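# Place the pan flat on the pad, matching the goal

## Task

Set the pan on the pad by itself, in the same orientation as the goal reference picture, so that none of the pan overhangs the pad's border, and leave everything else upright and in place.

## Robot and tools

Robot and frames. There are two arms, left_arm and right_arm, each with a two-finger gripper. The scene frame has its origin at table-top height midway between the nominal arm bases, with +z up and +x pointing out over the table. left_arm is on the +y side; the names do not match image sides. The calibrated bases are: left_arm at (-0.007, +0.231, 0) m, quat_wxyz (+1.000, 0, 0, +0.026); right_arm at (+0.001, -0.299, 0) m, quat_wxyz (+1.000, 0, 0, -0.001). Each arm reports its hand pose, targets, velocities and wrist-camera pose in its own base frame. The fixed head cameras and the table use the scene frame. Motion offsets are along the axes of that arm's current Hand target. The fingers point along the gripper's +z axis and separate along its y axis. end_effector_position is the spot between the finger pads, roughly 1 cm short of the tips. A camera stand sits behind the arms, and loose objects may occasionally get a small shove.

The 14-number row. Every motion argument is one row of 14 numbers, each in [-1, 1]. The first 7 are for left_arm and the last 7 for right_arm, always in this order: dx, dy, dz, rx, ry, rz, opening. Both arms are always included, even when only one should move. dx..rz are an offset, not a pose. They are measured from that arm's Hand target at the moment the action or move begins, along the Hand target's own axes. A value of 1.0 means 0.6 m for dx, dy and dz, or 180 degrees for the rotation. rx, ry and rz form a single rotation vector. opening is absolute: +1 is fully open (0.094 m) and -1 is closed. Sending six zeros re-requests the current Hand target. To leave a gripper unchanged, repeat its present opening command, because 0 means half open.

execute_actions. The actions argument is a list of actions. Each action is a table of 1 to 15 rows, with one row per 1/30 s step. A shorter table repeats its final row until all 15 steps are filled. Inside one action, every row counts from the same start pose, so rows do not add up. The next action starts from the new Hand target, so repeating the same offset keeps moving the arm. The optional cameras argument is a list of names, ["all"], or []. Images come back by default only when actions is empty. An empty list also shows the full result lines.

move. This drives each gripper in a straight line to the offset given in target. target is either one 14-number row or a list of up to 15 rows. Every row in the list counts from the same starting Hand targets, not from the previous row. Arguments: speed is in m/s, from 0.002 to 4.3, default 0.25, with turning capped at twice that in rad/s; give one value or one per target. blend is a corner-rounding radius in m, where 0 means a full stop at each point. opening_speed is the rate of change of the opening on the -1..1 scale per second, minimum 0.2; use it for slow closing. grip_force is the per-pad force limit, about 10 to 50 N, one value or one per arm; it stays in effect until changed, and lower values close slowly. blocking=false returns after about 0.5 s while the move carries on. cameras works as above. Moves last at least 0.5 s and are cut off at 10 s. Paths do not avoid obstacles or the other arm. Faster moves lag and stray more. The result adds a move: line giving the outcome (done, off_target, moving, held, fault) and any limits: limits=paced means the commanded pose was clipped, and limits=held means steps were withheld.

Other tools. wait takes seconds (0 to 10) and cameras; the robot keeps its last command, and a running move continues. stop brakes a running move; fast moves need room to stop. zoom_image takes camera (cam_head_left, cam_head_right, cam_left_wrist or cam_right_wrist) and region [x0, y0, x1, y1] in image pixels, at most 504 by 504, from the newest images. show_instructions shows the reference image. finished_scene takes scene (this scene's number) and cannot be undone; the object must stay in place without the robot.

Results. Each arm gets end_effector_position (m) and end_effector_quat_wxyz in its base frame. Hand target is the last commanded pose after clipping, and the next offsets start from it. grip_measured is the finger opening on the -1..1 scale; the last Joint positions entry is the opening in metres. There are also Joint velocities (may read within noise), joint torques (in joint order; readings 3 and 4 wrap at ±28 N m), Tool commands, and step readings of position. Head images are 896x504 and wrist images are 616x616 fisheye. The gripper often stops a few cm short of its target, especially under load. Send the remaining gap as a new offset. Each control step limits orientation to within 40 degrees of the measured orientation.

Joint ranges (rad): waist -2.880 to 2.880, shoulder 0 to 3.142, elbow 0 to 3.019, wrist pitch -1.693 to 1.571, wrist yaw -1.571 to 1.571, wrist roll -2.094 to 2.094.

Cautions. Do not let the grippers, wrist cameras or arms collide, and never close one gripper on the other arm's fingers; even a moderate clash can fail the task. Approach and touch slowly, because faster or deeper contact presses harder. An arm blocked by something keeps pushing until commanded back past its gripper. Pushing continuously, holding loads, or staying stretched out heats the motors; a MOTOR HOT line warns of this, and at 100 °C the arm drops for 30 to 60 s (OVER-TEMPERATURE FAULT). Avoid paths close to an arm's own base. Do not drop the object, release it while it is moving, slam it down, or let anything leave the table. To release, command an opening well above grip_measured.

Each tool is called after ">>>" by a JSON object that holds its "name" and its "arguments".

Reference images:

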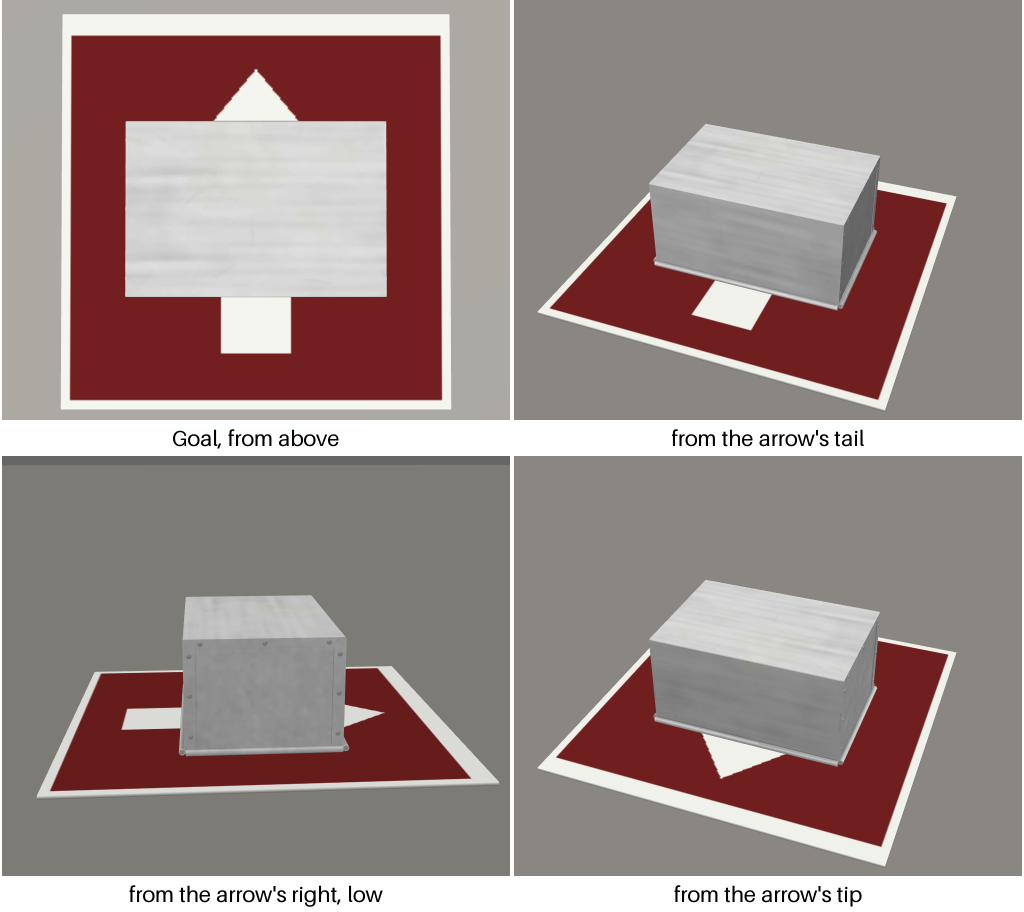

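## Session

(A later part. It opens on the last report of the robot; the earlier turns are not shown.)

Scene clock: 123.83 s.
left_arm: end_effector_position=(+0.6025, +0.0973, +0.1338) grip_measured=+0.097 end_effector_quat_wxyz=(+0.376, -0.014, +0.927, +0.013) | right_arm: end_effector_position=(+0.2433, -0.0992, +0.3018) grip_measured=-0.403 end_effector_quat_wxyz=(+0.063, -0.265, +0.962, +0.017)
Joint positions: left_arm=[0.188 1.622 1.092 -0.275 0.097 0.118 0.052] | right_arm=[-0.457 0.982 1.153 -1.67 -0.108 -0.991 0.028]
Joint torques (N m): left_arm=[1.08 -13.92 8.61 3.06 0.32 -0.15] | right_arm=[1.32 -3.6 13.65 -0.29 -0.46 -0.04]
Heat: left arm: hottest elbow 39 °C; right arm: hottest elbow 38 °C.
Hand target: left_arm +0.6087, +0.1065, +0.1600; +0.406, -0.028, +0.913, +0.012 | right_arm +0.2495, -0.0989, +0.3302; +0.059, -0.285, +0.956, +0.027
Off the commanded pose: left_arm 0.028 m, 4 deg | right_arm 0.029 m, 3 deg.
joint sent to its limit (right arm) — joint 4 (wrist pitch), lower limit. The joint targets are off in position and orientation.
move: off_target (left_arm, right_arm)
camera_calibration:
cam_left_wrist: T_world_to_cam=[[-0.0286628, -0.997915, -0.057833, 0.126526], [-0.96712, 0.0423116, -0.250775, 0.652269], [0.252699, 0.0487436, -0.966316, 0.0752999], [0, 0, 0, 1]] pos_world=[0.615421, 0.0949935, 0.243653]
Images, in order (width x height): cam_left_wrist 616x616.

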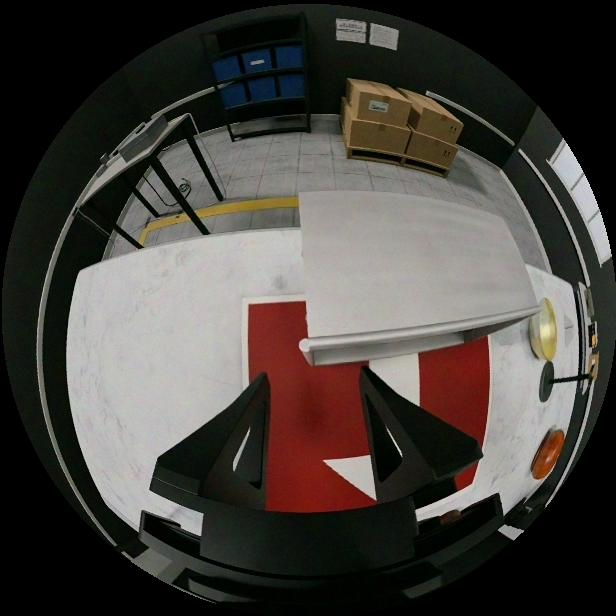

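>>> {"name": "move", "arguments": {"target": [-0.0052,0.005,0.1042,0,0,0,0.1,0,0,0,0,0,0,-0.4], "speed": 0.06, "cameras": ["cam_left_wrist","cam_head_left"]}}

>>> {"name": "zoom_image", "arguments": {"camera": "cam_left_wrist", "region": [180, 320, 480, 520]}}

>>> {"name": "zoom_image", "arguments": {"camera": "cam_head_left", "region": [220, 50, 460, 270]}}

Scene clock: 126.03 s.
left_arm: end_effector_position=(+0.6293, +0.1024, +0.0943) grip_measured=+0.097 end_effector_quat_wxyz=(+0.371, -0.017, +0.928, +0.011) | right_arm: end_effector_position=(+0.2433, -0.0992, +0.3018) grip_measured=-0.403 end_effector_quat_wxyz=(+0.063, -0.265, +0.962, +0.017)
Joint positions: left_arm=[0.188 1.744 1.137 -0.208 0.097 0.114 0.052] | right_arm=[-0.457 0.982 1.153 -1.67 -0.108 -0.991 0.028]
Joint torques (N m): left_arm=[0.56 -12.4 12.1 3 0.14 -0.15] | right_arm=[1.2 -4.37 13.57 -0.55 -0.46 0.01]
Heat: left arm: hottest elbow 39 °C; right arm: hottest elbow 38 °C.
Hand target: left_arm +0.6569, +0.1124, +0.1204; +0.406, -0.028, +0.913, +0.012 | right_arm +0.2495, -0.0989, +0.3302; +0.059, -0.285, +0.956, +0.027
Off the commanded pose: left_arm 0.039 m, 5 deg | right_arm 0.029 m, 3 deg.
joint sent to its limit (right arm) — joint 4 (wrist pitch), lower limit. The joint targets are off in position and orientation.
move: off_target (left_arm, right_arm)
camera_calibration:
cam_left_wrist: T_world_to_cam=[[-0.0258687, -0.998274, -0.0527221, 0.127815], [-0.96944, 0.0379223, -0.242378, 0.669092], [0.243959, 0.044841, -0.968748, 0.0361677], [0, 0, 0, 1]] pos_world=[0.643128, 0.100599, 0.203949]
Images, in order (width x height): cam_head_left 896x504, cam_left_wrist 616x616.

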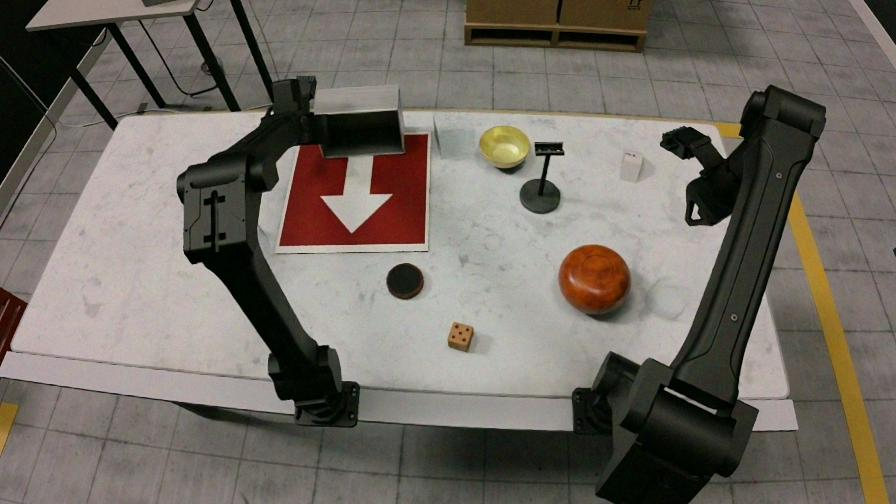

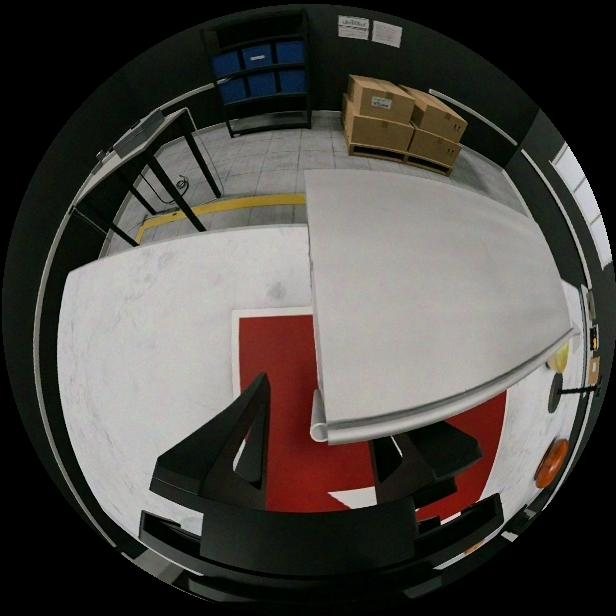

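Scaled by 1.680 from the camera's 616x616 image, which has a finer 880x880 frame.

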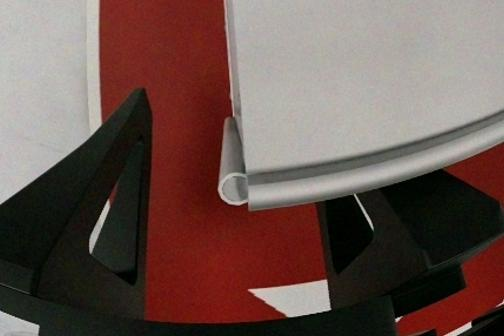

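Scaled by 2.100 from the camera's 896x504 image, which has a finer 1280x720 frame.

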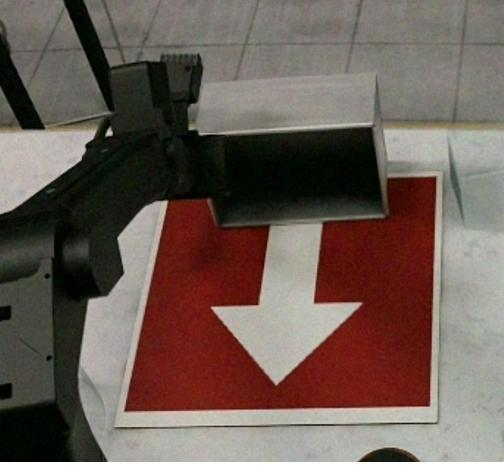

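>>> {"name": "move", "arguments": {"target": [-0.0108,-0.0028,0.017,0,0,0,0.1,0,0,0,0,0,0,-0.4], "speed": 0.05, "cameras": ["cam_left_wrist"]}}

Scene clock: 127.30 s.
left_arm: end_effector_position=(+0.6397, +0.1044, +0.0912) grip_measured=+0.097 end_effector_quat_wxyz=(+0.372, -0.018, +0.928, +0.011) | right_arm: end_effector_position=(+0.2433, -0.0992, +0.3018) grip_measured=-0.403 end_effector_quat_wxyz=(+0.063, -0.265, +0.962, +0.017)
Joint positions: left_arm=[0.188 1.771 1.166 -0.208 0.097 0.111 0.052] | right_arm=[-0.457 0.982 1.153 -1.67 -0.108 -0.991 0.028]
Joint torques (N m): left_arm=[0.09 -12.63 12.45 2.73 -0.01 -0.18] | right_arm=[0.5 -4.13 13.53 -0.34 -0.47 0.02]
Heat: left arm: hottest elbow 40 °C; right arm: hottest elbow 38 °C.
Hand target: left_arm +0.6689, +0.1115, +0.1184; +0.406, -0.028, +0.913, +0.012 | right_arm +0.2495, -0.0989, +0.3302; +0.059, -0.285, +0.956, +0.027
Off the commanded pose: left_arm 0.041 m, 4 deg | right_arm 0.029 m, 3 deg.
joint sent to its limit (right arm) — joint 4 (wrist pitch), lower limit. The joint targets are off in position and orientation.
move: off_target (left_arm, right_arm)
camera_calibration:
cam_left_wrist: T_world_to_cam=[[-0.0235869, -0.998427, -0.050865, 0.128271], [-0.969146, 0.0353228, -0.243941, 0.678558], [0.245354, 0.0435418, -0.968455, 0.0298381], [0, 0, 0, 1]] pos_world=[0.653326, 0.102801, 0.20095]
Images, in order (width x height): cam_left_wrist 616x616.

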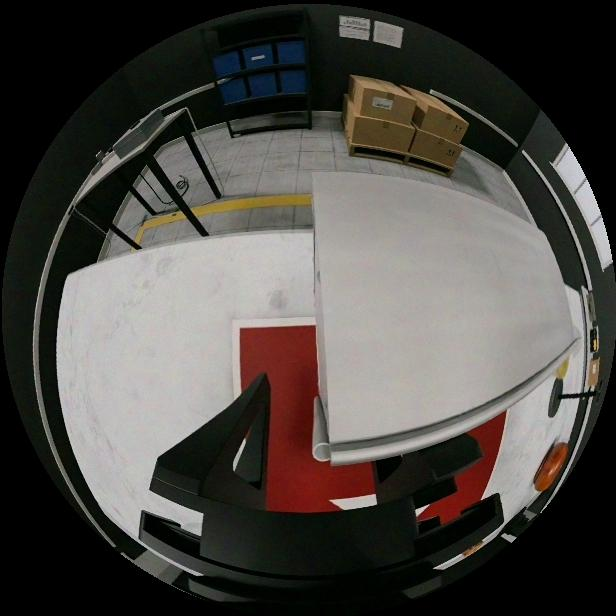

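>>> {"name": "move", "arguments": {"target": [0,0,0,0,0,0,-1,0,0,0,0,0,0,-0.4], "speed": 0.05, "opening_speed": 0.4, "cameras": ["cam_left_wrist","cam_head_left","cam_head_right"]}}

>>> {"name": "zoom_image", "arguments": {"camera": "cam_head_left", "region": [220, 50, 460, 270]}}

>>> {"name": "zoom_image", "arguments": {"camera": "cam_left_wrist", "region": [180, 320, 480, 520]}}

Scene clock: 131.00 s.
left_arm: end_effector_position=(+0.6404, +0.1032, +0.0911) grip_measured=-0.868 end_effector_quat_wxyz=(+0.373, -0.017, +0.928, +0.007) | right_arm: end_effector_position=(+0.2433, -0.0992, +0.3018) grip_measured=-0.403 end_effector_quat_wxyz=(+0.063, -0.265, +0.962, +0.017)
Joint positions: left_arm=[0.188 1.773 1.168 -0.208 0.104 0.109 0.006] | right_arm=[-0.457 0.982 1.153 -1.67 -0.108 -0.991 0.028]
Joint torques (N m): left_arm=[0.15 -12.69 12.41 2.73 0 -0.15] | right_arm=[0.62 -3.9 13.49 -0.2 -0.46 -0.02]
Heat: left arm: hottest elbow 40 °C; right arm: hottest elbow 39 °C.
Hand target: left_arm +0.6689, +0.1115, +0.1184; +0.406, -0.028, +0.913, +0.012 | right_arm +0.2495, -0.0989, +0.3302; +0.059, -0.285, +0.956, +0.027
Off the commanded pose: left_arm 0.040 m, 4 deg | right_arm 0.029 m, 3 deg.
joint sent to its limit (right arm) — joint 4 (wrist pitch), lower limit. The joint targets are off in position and orientation.
move: off_target (left_arm, right_arm)
camera_calibration:
cam_left_wrist: T_world_to_cam=[[-0.0276522, -0.99863, -0.0444183, 0.129168], [-0.968722, 0.0377332, -0.245264, 0.678873], [0.246604, 0.0362469, -0.968438, 0.0295415], [0, 0, 0, 1]] pos_world=[0.653926, 0.102304, 0.200849]
Images, in order (width x height): cam_head_left 896x504, cam_head_right 896x504, cam_left_wrist 616x616.

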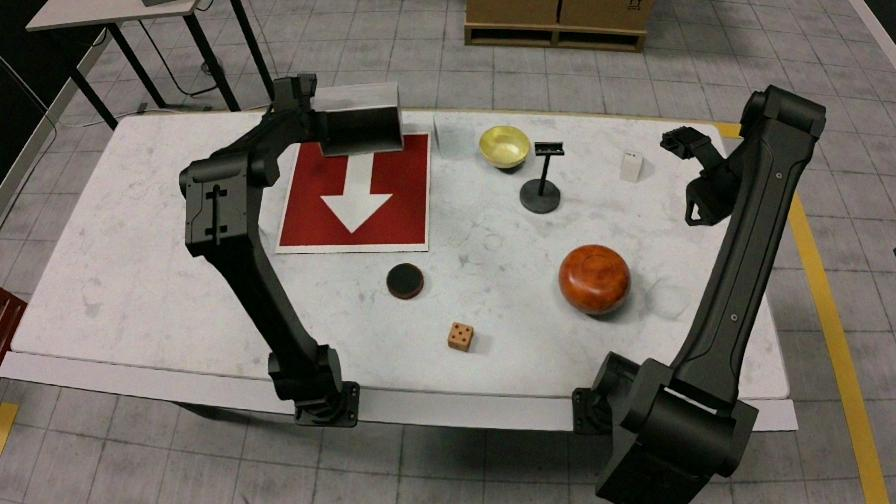

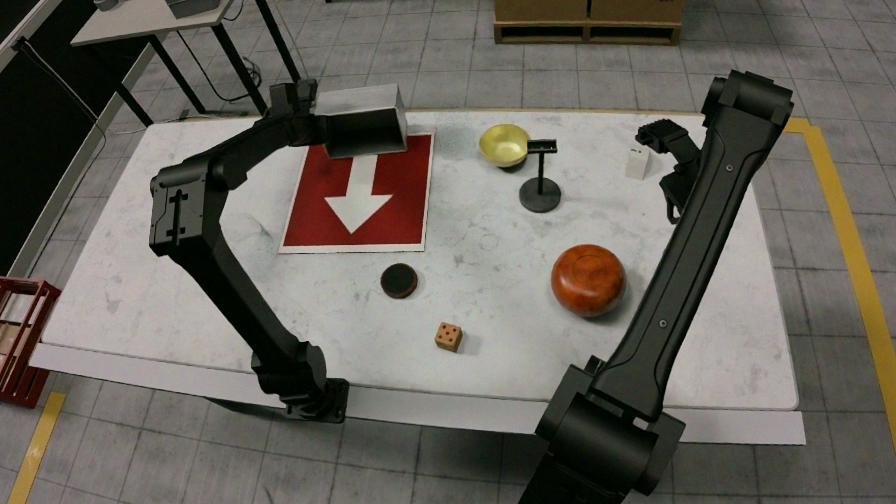

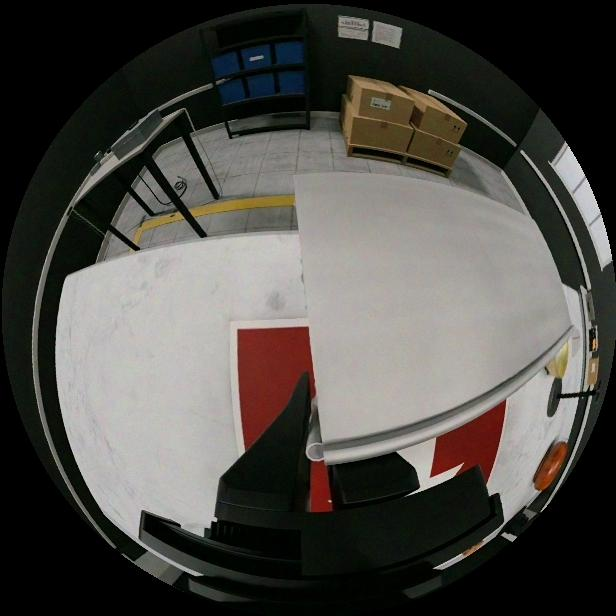

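Scaled by 2.100 from the camera's 896x504 image, which has a finer 1280x720 frame.

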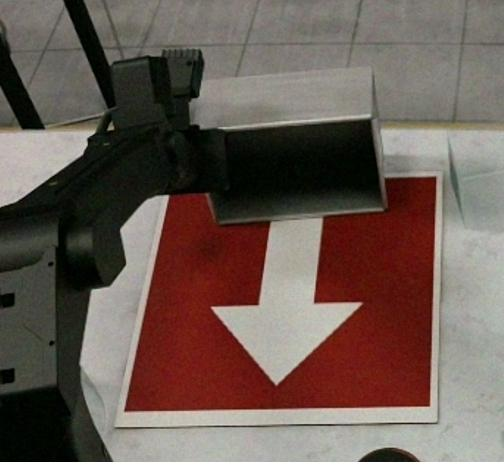

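Scaled by 1.680 from the camera's 616x616 image, which has a finer 880x880 frame.

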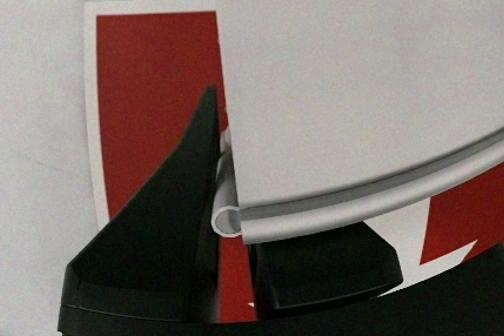

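>>> {"name": "zoom_image", "arguments": {"camera": "cam_head_right", "region": [300, 60, 440, 200]}}

>>> {"name": "zoom_image", "arguments": {"camera": "cam_head_left", "region": [300, 60, 440, 200]}}

Scaled by 3.600 from the camera's 896x504 image, which has a finer 1280x720 frame.

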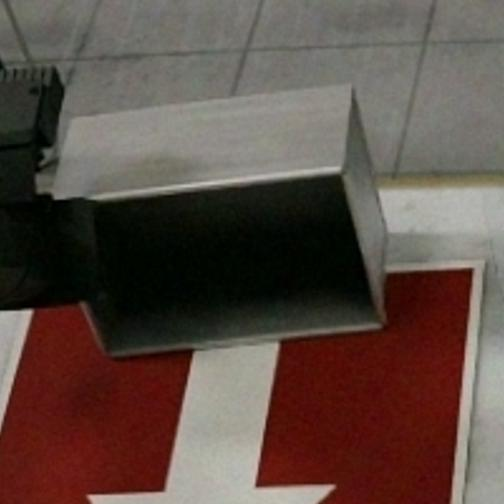

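Scaled by 3.600 from the camera's 896x504 image, which has a finer 1280x720 frame.

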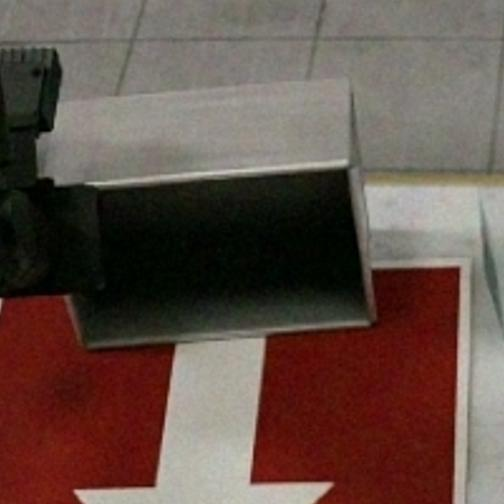

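>>> {"name": "move", "arguments": {"target": [0.0828,0.0055,-0.0461,0,-0.0556,0,-1,0,0,0,0,0,0,-0.4], "speed": 0.04, "cameras": ["cam_left_wrist","cam_head_left","cam_head_right"]}}

>>> {"name": "zoom_image", "arguments": {"camera": "cam_head_left", "region": [300, 60, 440, 200]}}

>>> {"name": "zoom_image", "arguments": {"camera": "cam_head_right", "region": [300, 60, 440, 200]}}

Scene clock: 135.77 s.
left_arm: end_effector_position=(+0.6180, +0.1013, +0.0922) grip_measured=-0.871 end_effector_quat_wxyz=(+0.474, -0.018, +0.880, +0.013) | right_arm: end_effector_position=(+0.2433, -0.0992, +0.3018) grip_measured=-0.403 end_effector_quat_wxyz=(+0.063, -0.265, +0.962, +0.017)
Joint positions: left_arm=[0.198 1.722 0.953 0.182 0.124 0.089 0.006] | right_arm=[-0.457 0.982 1.153 -1.67 -0.108 -0.991 0.028]
Joint torques (N m): left_arm=[1.38 -13.33 6.35 2.69 0.26 -0.11] | right_arm=[1.32 -3.66 13.6 -0.39 -0.44 0]
Heat: left arm: hottest elbow 41 °C; right arm: hottest elbow 39 °C.
Hand target: left_arm +0.6150, +0.1115, +0.1000; +0.484, -0.027, +0.874, +0.015 | right_arm +0.2495, -0.0989, +0.3302; +0.059, -0.285, +0.956, +0.027
Off the commanded pose: left_arm 0.013 m, 2 deg | right_arm 0.029 m, 3 deg.
joint sent to its limit (right arm) — joint 4 (wrist pitch), lower limit. The joint targets are off in position and orientation.
move: off_target (left_arm, right_arm)
camera_calibration:
cam_left_wrist: T_world_to_cam=[[-0.00880084, -0.997921, -0.0638469, 0.116735], [-0.89015, 0.0369082, -0.454171, 0.628343], [0.455583, 0.0528362, -0.888624, -0.102069], [0, 0, 0, 1]] pos_world=[0.606848, 0.0986942, 0.202127]
Images, in order (width x height): cam_head_left 896x504, cam_head_right 896x504, cam_left_wrist 616x616.

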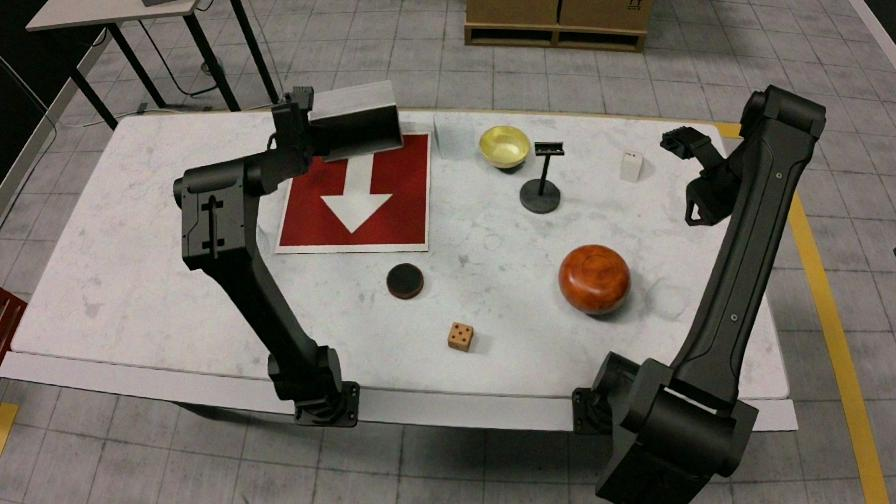

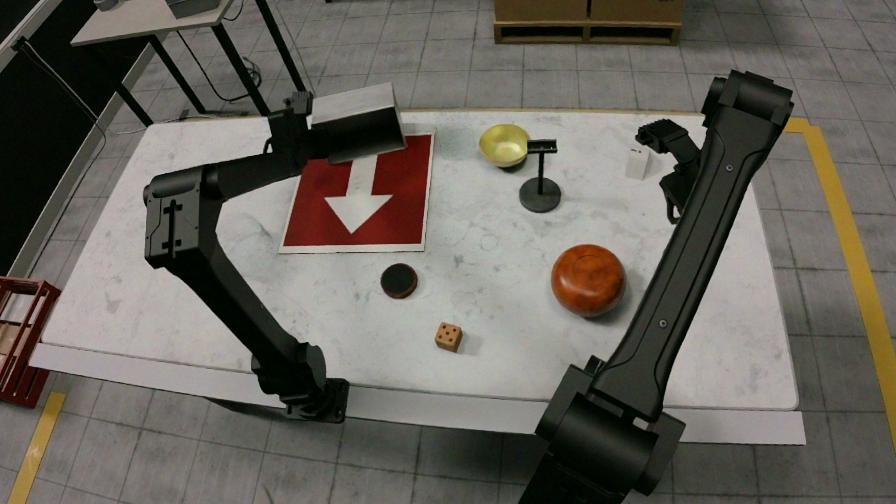

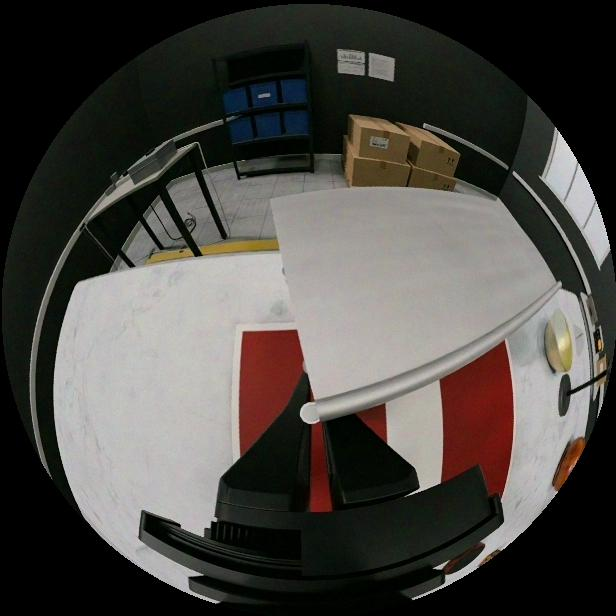

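Scaled by 3.600 from the camera's 896x504 image, which has a finer 1280x720 frame.

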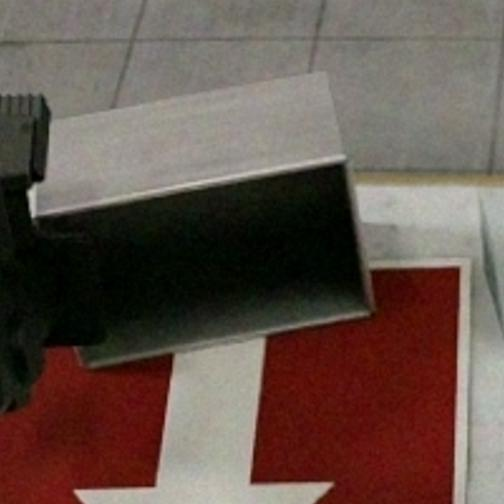

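Scaled by 3.600 from the camera's 896x504 image, which has a finer 1280x720 frame.

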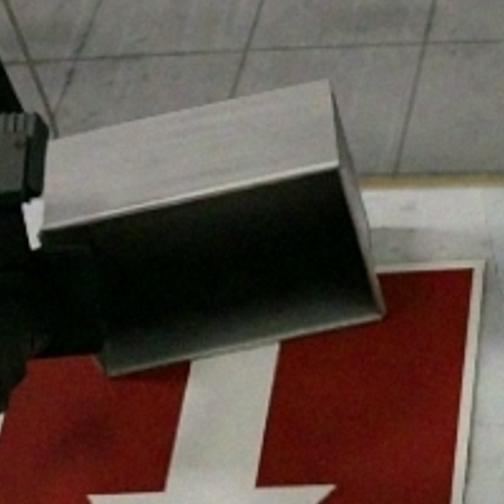

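>>> {"name": "move", "arguments": {"target": [-0.0735,-0.0055,0.0597,0,0.0556,0,-1,0,0,0,0,0,0,-0.4], "speed": 0.05, "cameras": ["cam_left_wrist","cam_head_left","cam_head_right"]}}

>>> {"name": "zoom_image", "arguments": {"camera": "cam_head_left", "region": [300, 60, 440, 200]}}

>>> {"name": "zoom_image", "arguments": {"camera": "cam_head_right", "region": [300, 60, 440, 200]}}

Scene clock: 141.63 s.
left_arm: end_effector_position=(+0.6418, +0.1132, +0.0936) grip_measured=-0.871 end_effector_quat_wxyz=(+0.383, -0.028, +0.923, +0.011) | right_arm: end_effector_position=(+0.2433, -0.0992, +0.3018) grip_measured=-0.403 end_effector_quat_wxyz=(+0.063, -0.265, +0.962, +0.017)
Joint positions: left_arm=[0.202 1.773 1.163 -0.18 0.101 0.1 0.006] | right_arm=[-0.457 0.982 1.153 -1.67 -0.108 -0.991 0.028]
Joint torques (N m): left_arm=[-0.38 -12.69 12.67 1.62 -0.11 -0.06] | right_arm=[0.85 -4.19 13.45 -0.17 -0.44 0.01]
Heat: left arm: hottest elbow 40 °C; right arm: hottest elbow 39 °C.
Hand target: left_arm +0.6689, +0.1115, +0.1184; +0.406, -0.028, +0.913, +0.012 | right_arm +0.2495, -0.0989, +0.3302; +0.059, -0.285, +0.956, +0.027
Off the commanded pose: left_arm 0.037 m, 3 deg | right_arm 0.029 m, 3 deg.
joint sent to its limit (right arm) — joint 4 (wrist pitch), lower limit. The joint targets are off in position and orientation.
move: off_target (left_arm, right_arm)
camera_calibration:
cam_left_wrist: T_world_to_cam=[[-0.00415705, -0.99898, -0.0449695, 0.124267], [-0.963566, 0.0160284, -0.266991, 0.681663], [0.26744, 0.0422212, -0.962649, 0.0165923], [0, 0, 0, 1]] pos_world=[0.652906, 0.112513, 0.203559]
Images, in order (width x height): cam_head_left 896x504, cam_head_right 896x504, cam_left_wrist 616x616.

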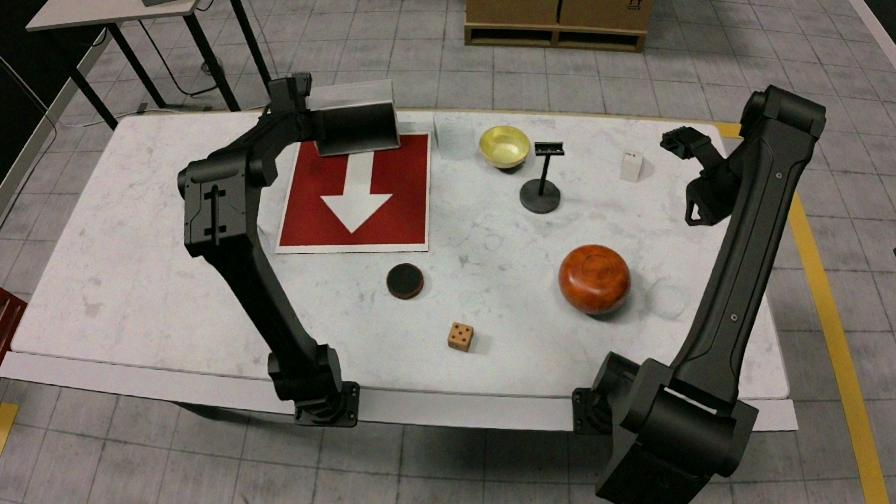

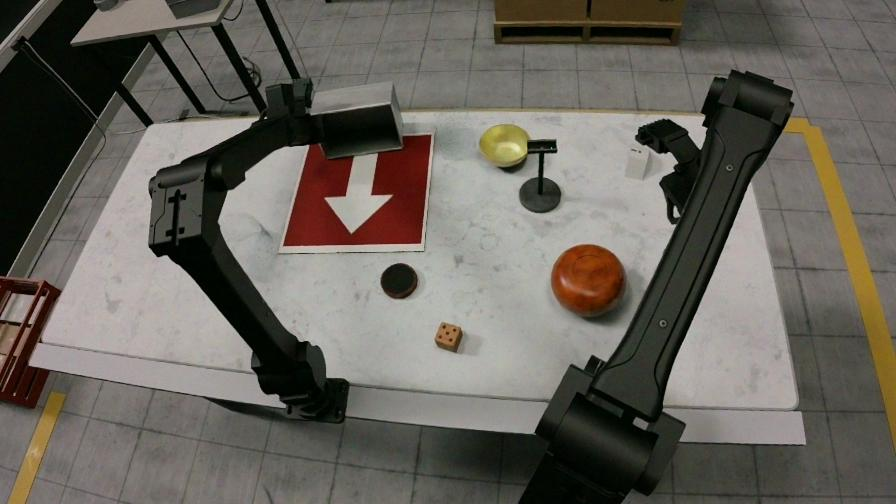

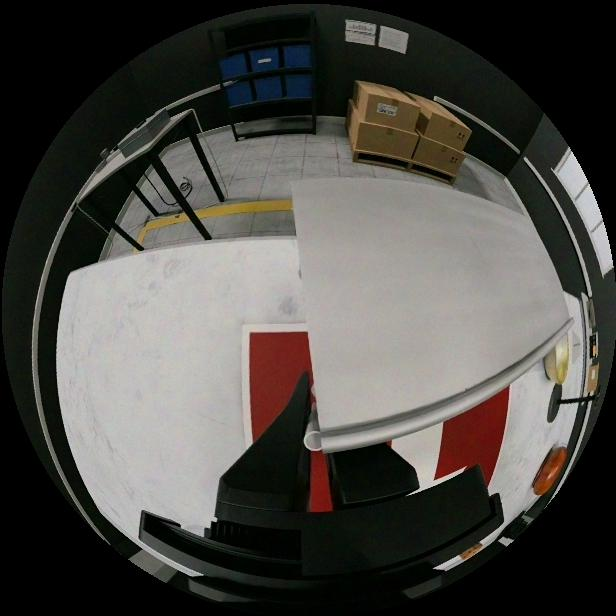

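Scaled by 3.600 from the camera's 896x504 image, which has a finer 1280x720 frame.

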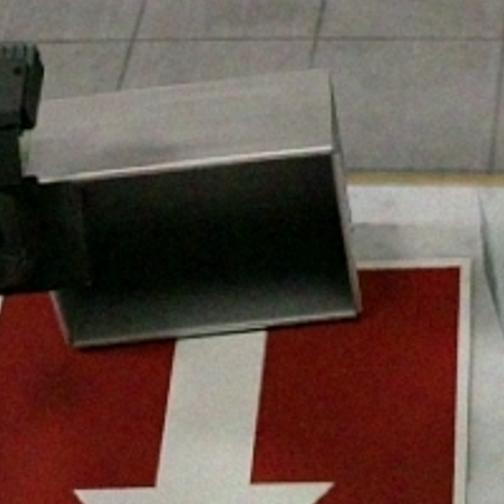

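Scaled by 3.600 from the camera's 896x504 image, which has a finer 1280x720 frame.

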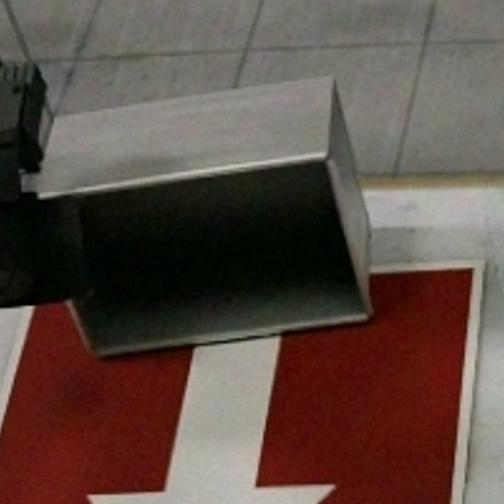

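>>> {"name": "move", "arguments": {"target": [[0,0,0,0,0,0,-1,-0.5233,0.3507,0.074,0.0292,-0.1256,0.0684,0.1],[0,0,0,0,0,0,-1,-0.946,0.472,0.358,0.0822,-0.2219,0.1443,0.1]], "speed": 0.3, "blend": [0.03,0], "cameras": ["all"]}}

>>> {"name": "zoom_image", "arguments": {"camera": "cam_right_wrist", "region": [180, 180, 480, 480]}}

Scene clock: 147.03 s.
left_arm: end_effector_position=(+0.6418, +0.1132, +0.0936) grip_measured=-0.871 end_effector_quat_wxyz=(+0.383, -0.028, +0.923, +0.011) | right_arm: end_effector_position=(+0.5675, +0.4465, +0.1428) grip_measured=+0.097 end_effector_quat_wxyz=(+0.365, -0.061, +0.929, -0.022)
Joint positions: left_arm=[0.202 1.773 1.163 -0.18 0.101 0.1 0.006] | right_arm=[0.783 1.965 1.641 -0.662 0.498 0.499 0.052]
Joint torques (N m): left_arm=[-0.38 -12.63 12.68 1.62 -0.11 -0.05] | right_arm=[0.91 -18.2 14.76 1.65 0.5 0.4]
Heat: left arm: hottest elbow 40 °C; right arm: hottest elbow 39 °C.
Hand target: left_arm +0.6689, +0.1115, +0.1184; +0.406, -0.028, +0.913, +0.012 | right_arm +0.5870, +0.4634, +0.1948; +0.406, -0.032, +0.913, +0.014
Off the commanded pose: left_arm 0.037 m, 3 deg | right_arm 0.058 m, 7 deg.
move: off_target (left_arm, right_arm)
camera_calibration:
cam_left_wrist: T_world_to_cam=[[-0.00415705, -0.99898, -0.0449695, 0.124267], [-0.963566, 0.0160284, -0.266991, 0.681663], [0.26744, 0.0422212, -0.962649, 0.0165923], [0, 0, 0, 1]] pos_world=[0.652906, 0.112513, 0.203559]
cam_right_wrist: T_world_to_cam=[[0.0225171, -0.997649, 0.0647325, 0.423726], [-0.963946, -0.0388373, -0.263248, 0.646075], [0.265143, -0.0564711, -0.962554, 0.116658], [0, 0, 0, 1]] pos_world=[0.582309, 0.454409, 0.254939]

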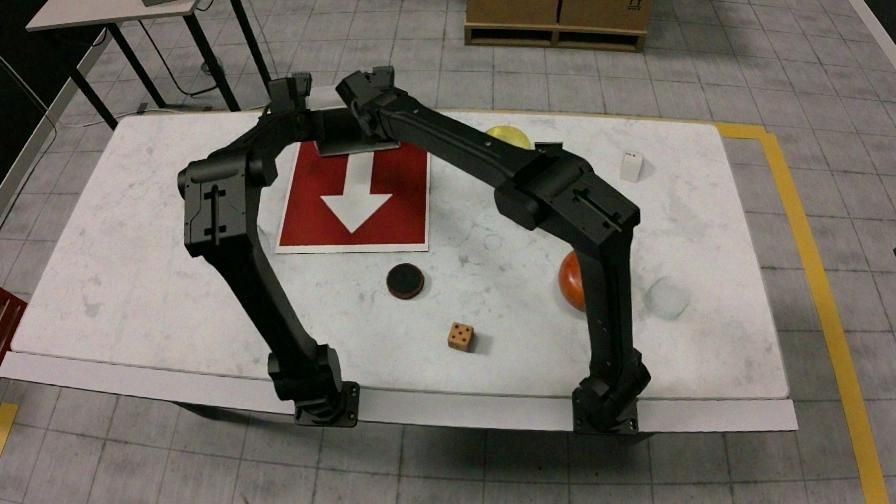

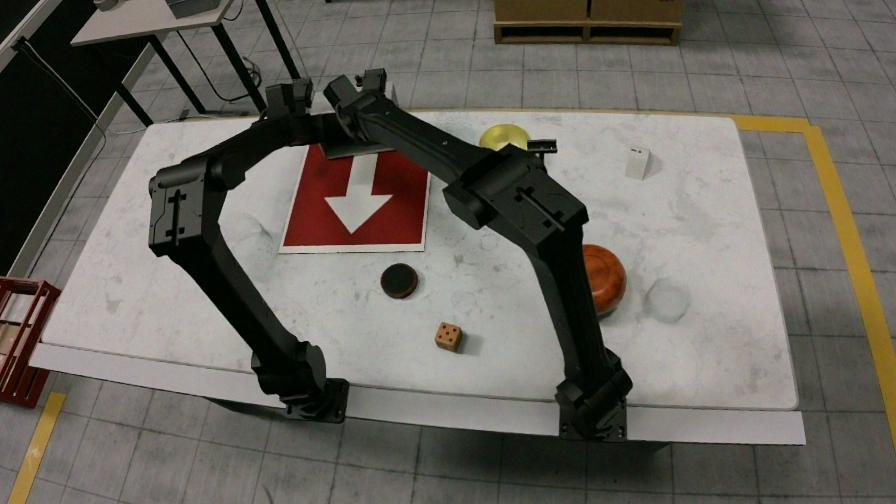

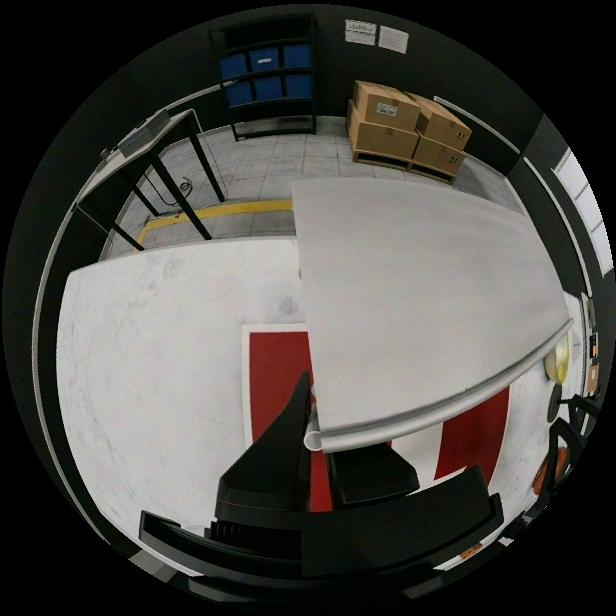

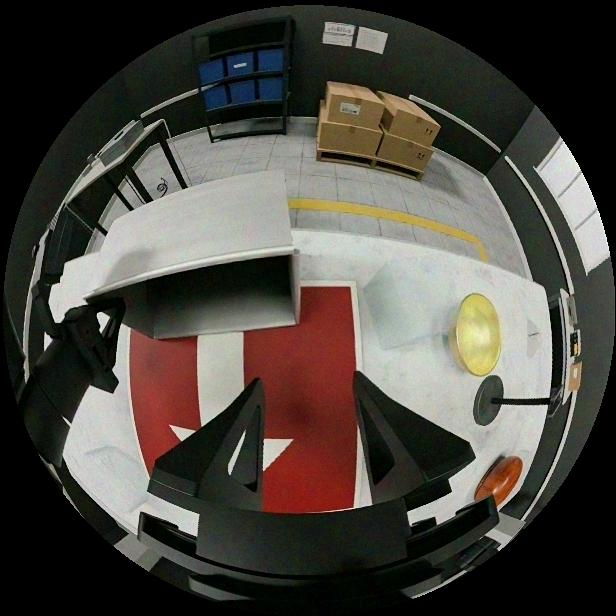

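Scaled by 1.680 from the camera's 616x616 image, which has a finer 880x880 frame.

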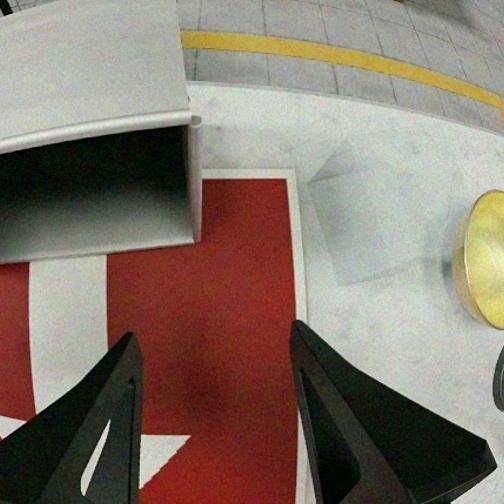

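>>> {"name": "move", "arguments": {"target": [0.0223,0.002,-0.0247,0,0,0,-1,0,0,0,0,0,0,0.1], "speed": 0.05, "cameras": ["cam_left_wrist","cam_right_wrist","cam_head_left"]}}

>>> {"name": "zoom_image", "arguments": {"camera": "cam_right_wrist", "region": [60, 130, 380, 400]}}

Scene clock: 149.13 s.
left_arm: end_effector_position=(+0.6418, +0.1132, +0.0936) grip_measured=-0.871 end_effector_quat_wxyz=(+0.383, -0.028, +0.923, +0.011) | right_arm: end_effector_position=(+0.5675, +0.4465, +0.1428) grip_measured=+0.097 end_effector_quat_wxyz=(+0.365, -0.061, +0.929, -0.022)
Joint positions: left_arm=[0.202 1.773 1.163 -0.18 0.101 0.1 0.006] | right_arm=[0.783 1.965 1.641 -0.662 0.498 0.499 0.052]
Joint torques (N m): left_arm=[0.26 -15.44 8.36 2.33 0.07 0] | right_arm=[1.26 -17.9 14.78 1.63 0.51 0.36]
Heat: left arm: hottest elbow 40 °C; right arm: hottest elbow 40 °C.
Hand target: left_arm +0.6489, +0.1114, +0.1184; +0.406, -0.028, +0.913, +0.012 | right_arm +0.5870, +0.4634, +0.1948; +0.406, -0.032, +0.913, +0.014
Off the commanded pose: left_arm 0.026 m, 3 deg | right_arm 0.058 m, 7 deg.
move: off_target (left_arm, right_arm)
camera_calibration:
cam_left_wrist: T_world_to_cam=[[-0.00415705, -0.99898, -0.0449695, 0.124267], [-0.963566, 0.0160284, -0.266991, 0.681663], [0.26744, 0.0422212, -0.962649, 0.0165923], [0, 0, 0, 1]] pos_world=[0.652906, 0.112513, 0.203559]
cam_right_wrist: T_world_to_cam=[[0.0225171, -0.997649, 0.0647325, 0.423726], [-0.963946, -0.0388373, -0.263248, 0.646075], [0.265143, -0.0564711, -0.962554, 0.116658], [0, 0, 0, 1]] pos_world=[0.582309, 0.454409, 0.254939]
Images, in order (width x height): cam_head_left 896x504, cam_left_wrist 616x616, cam_right_wrist 616x616.

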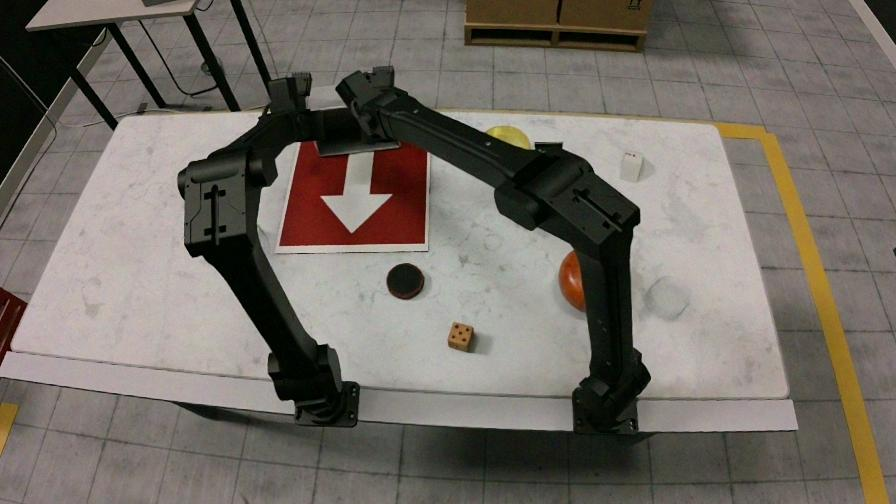

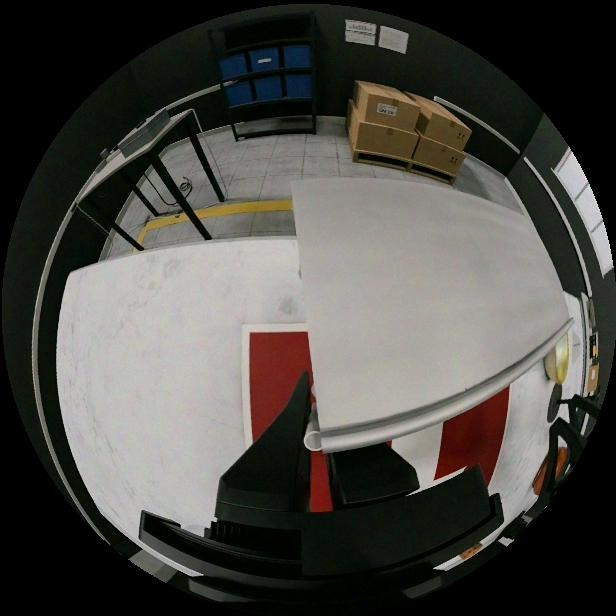

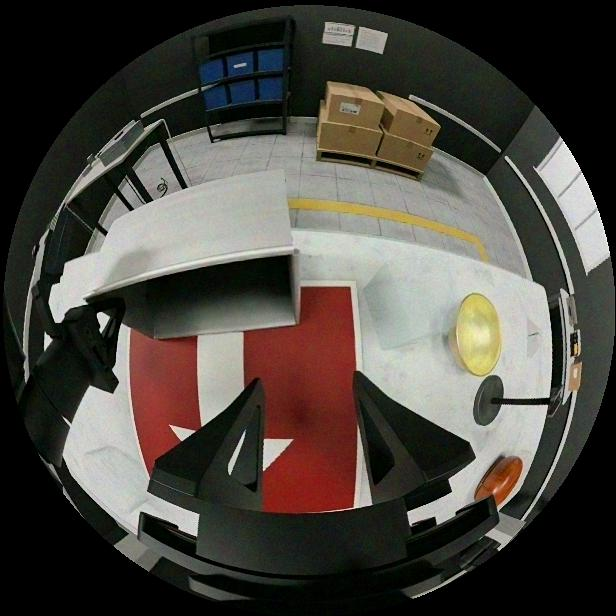

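Scaled by 1.575 from the camera's 616x616 image, which has a finer 880x880 frame.

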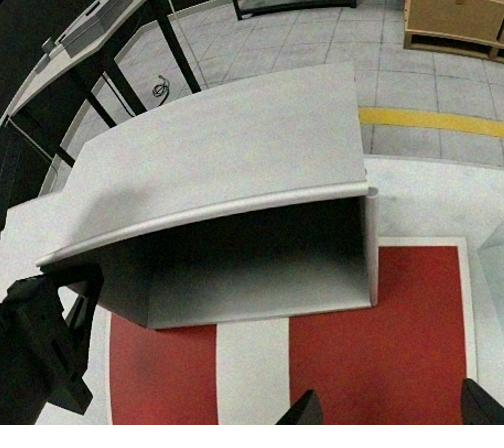

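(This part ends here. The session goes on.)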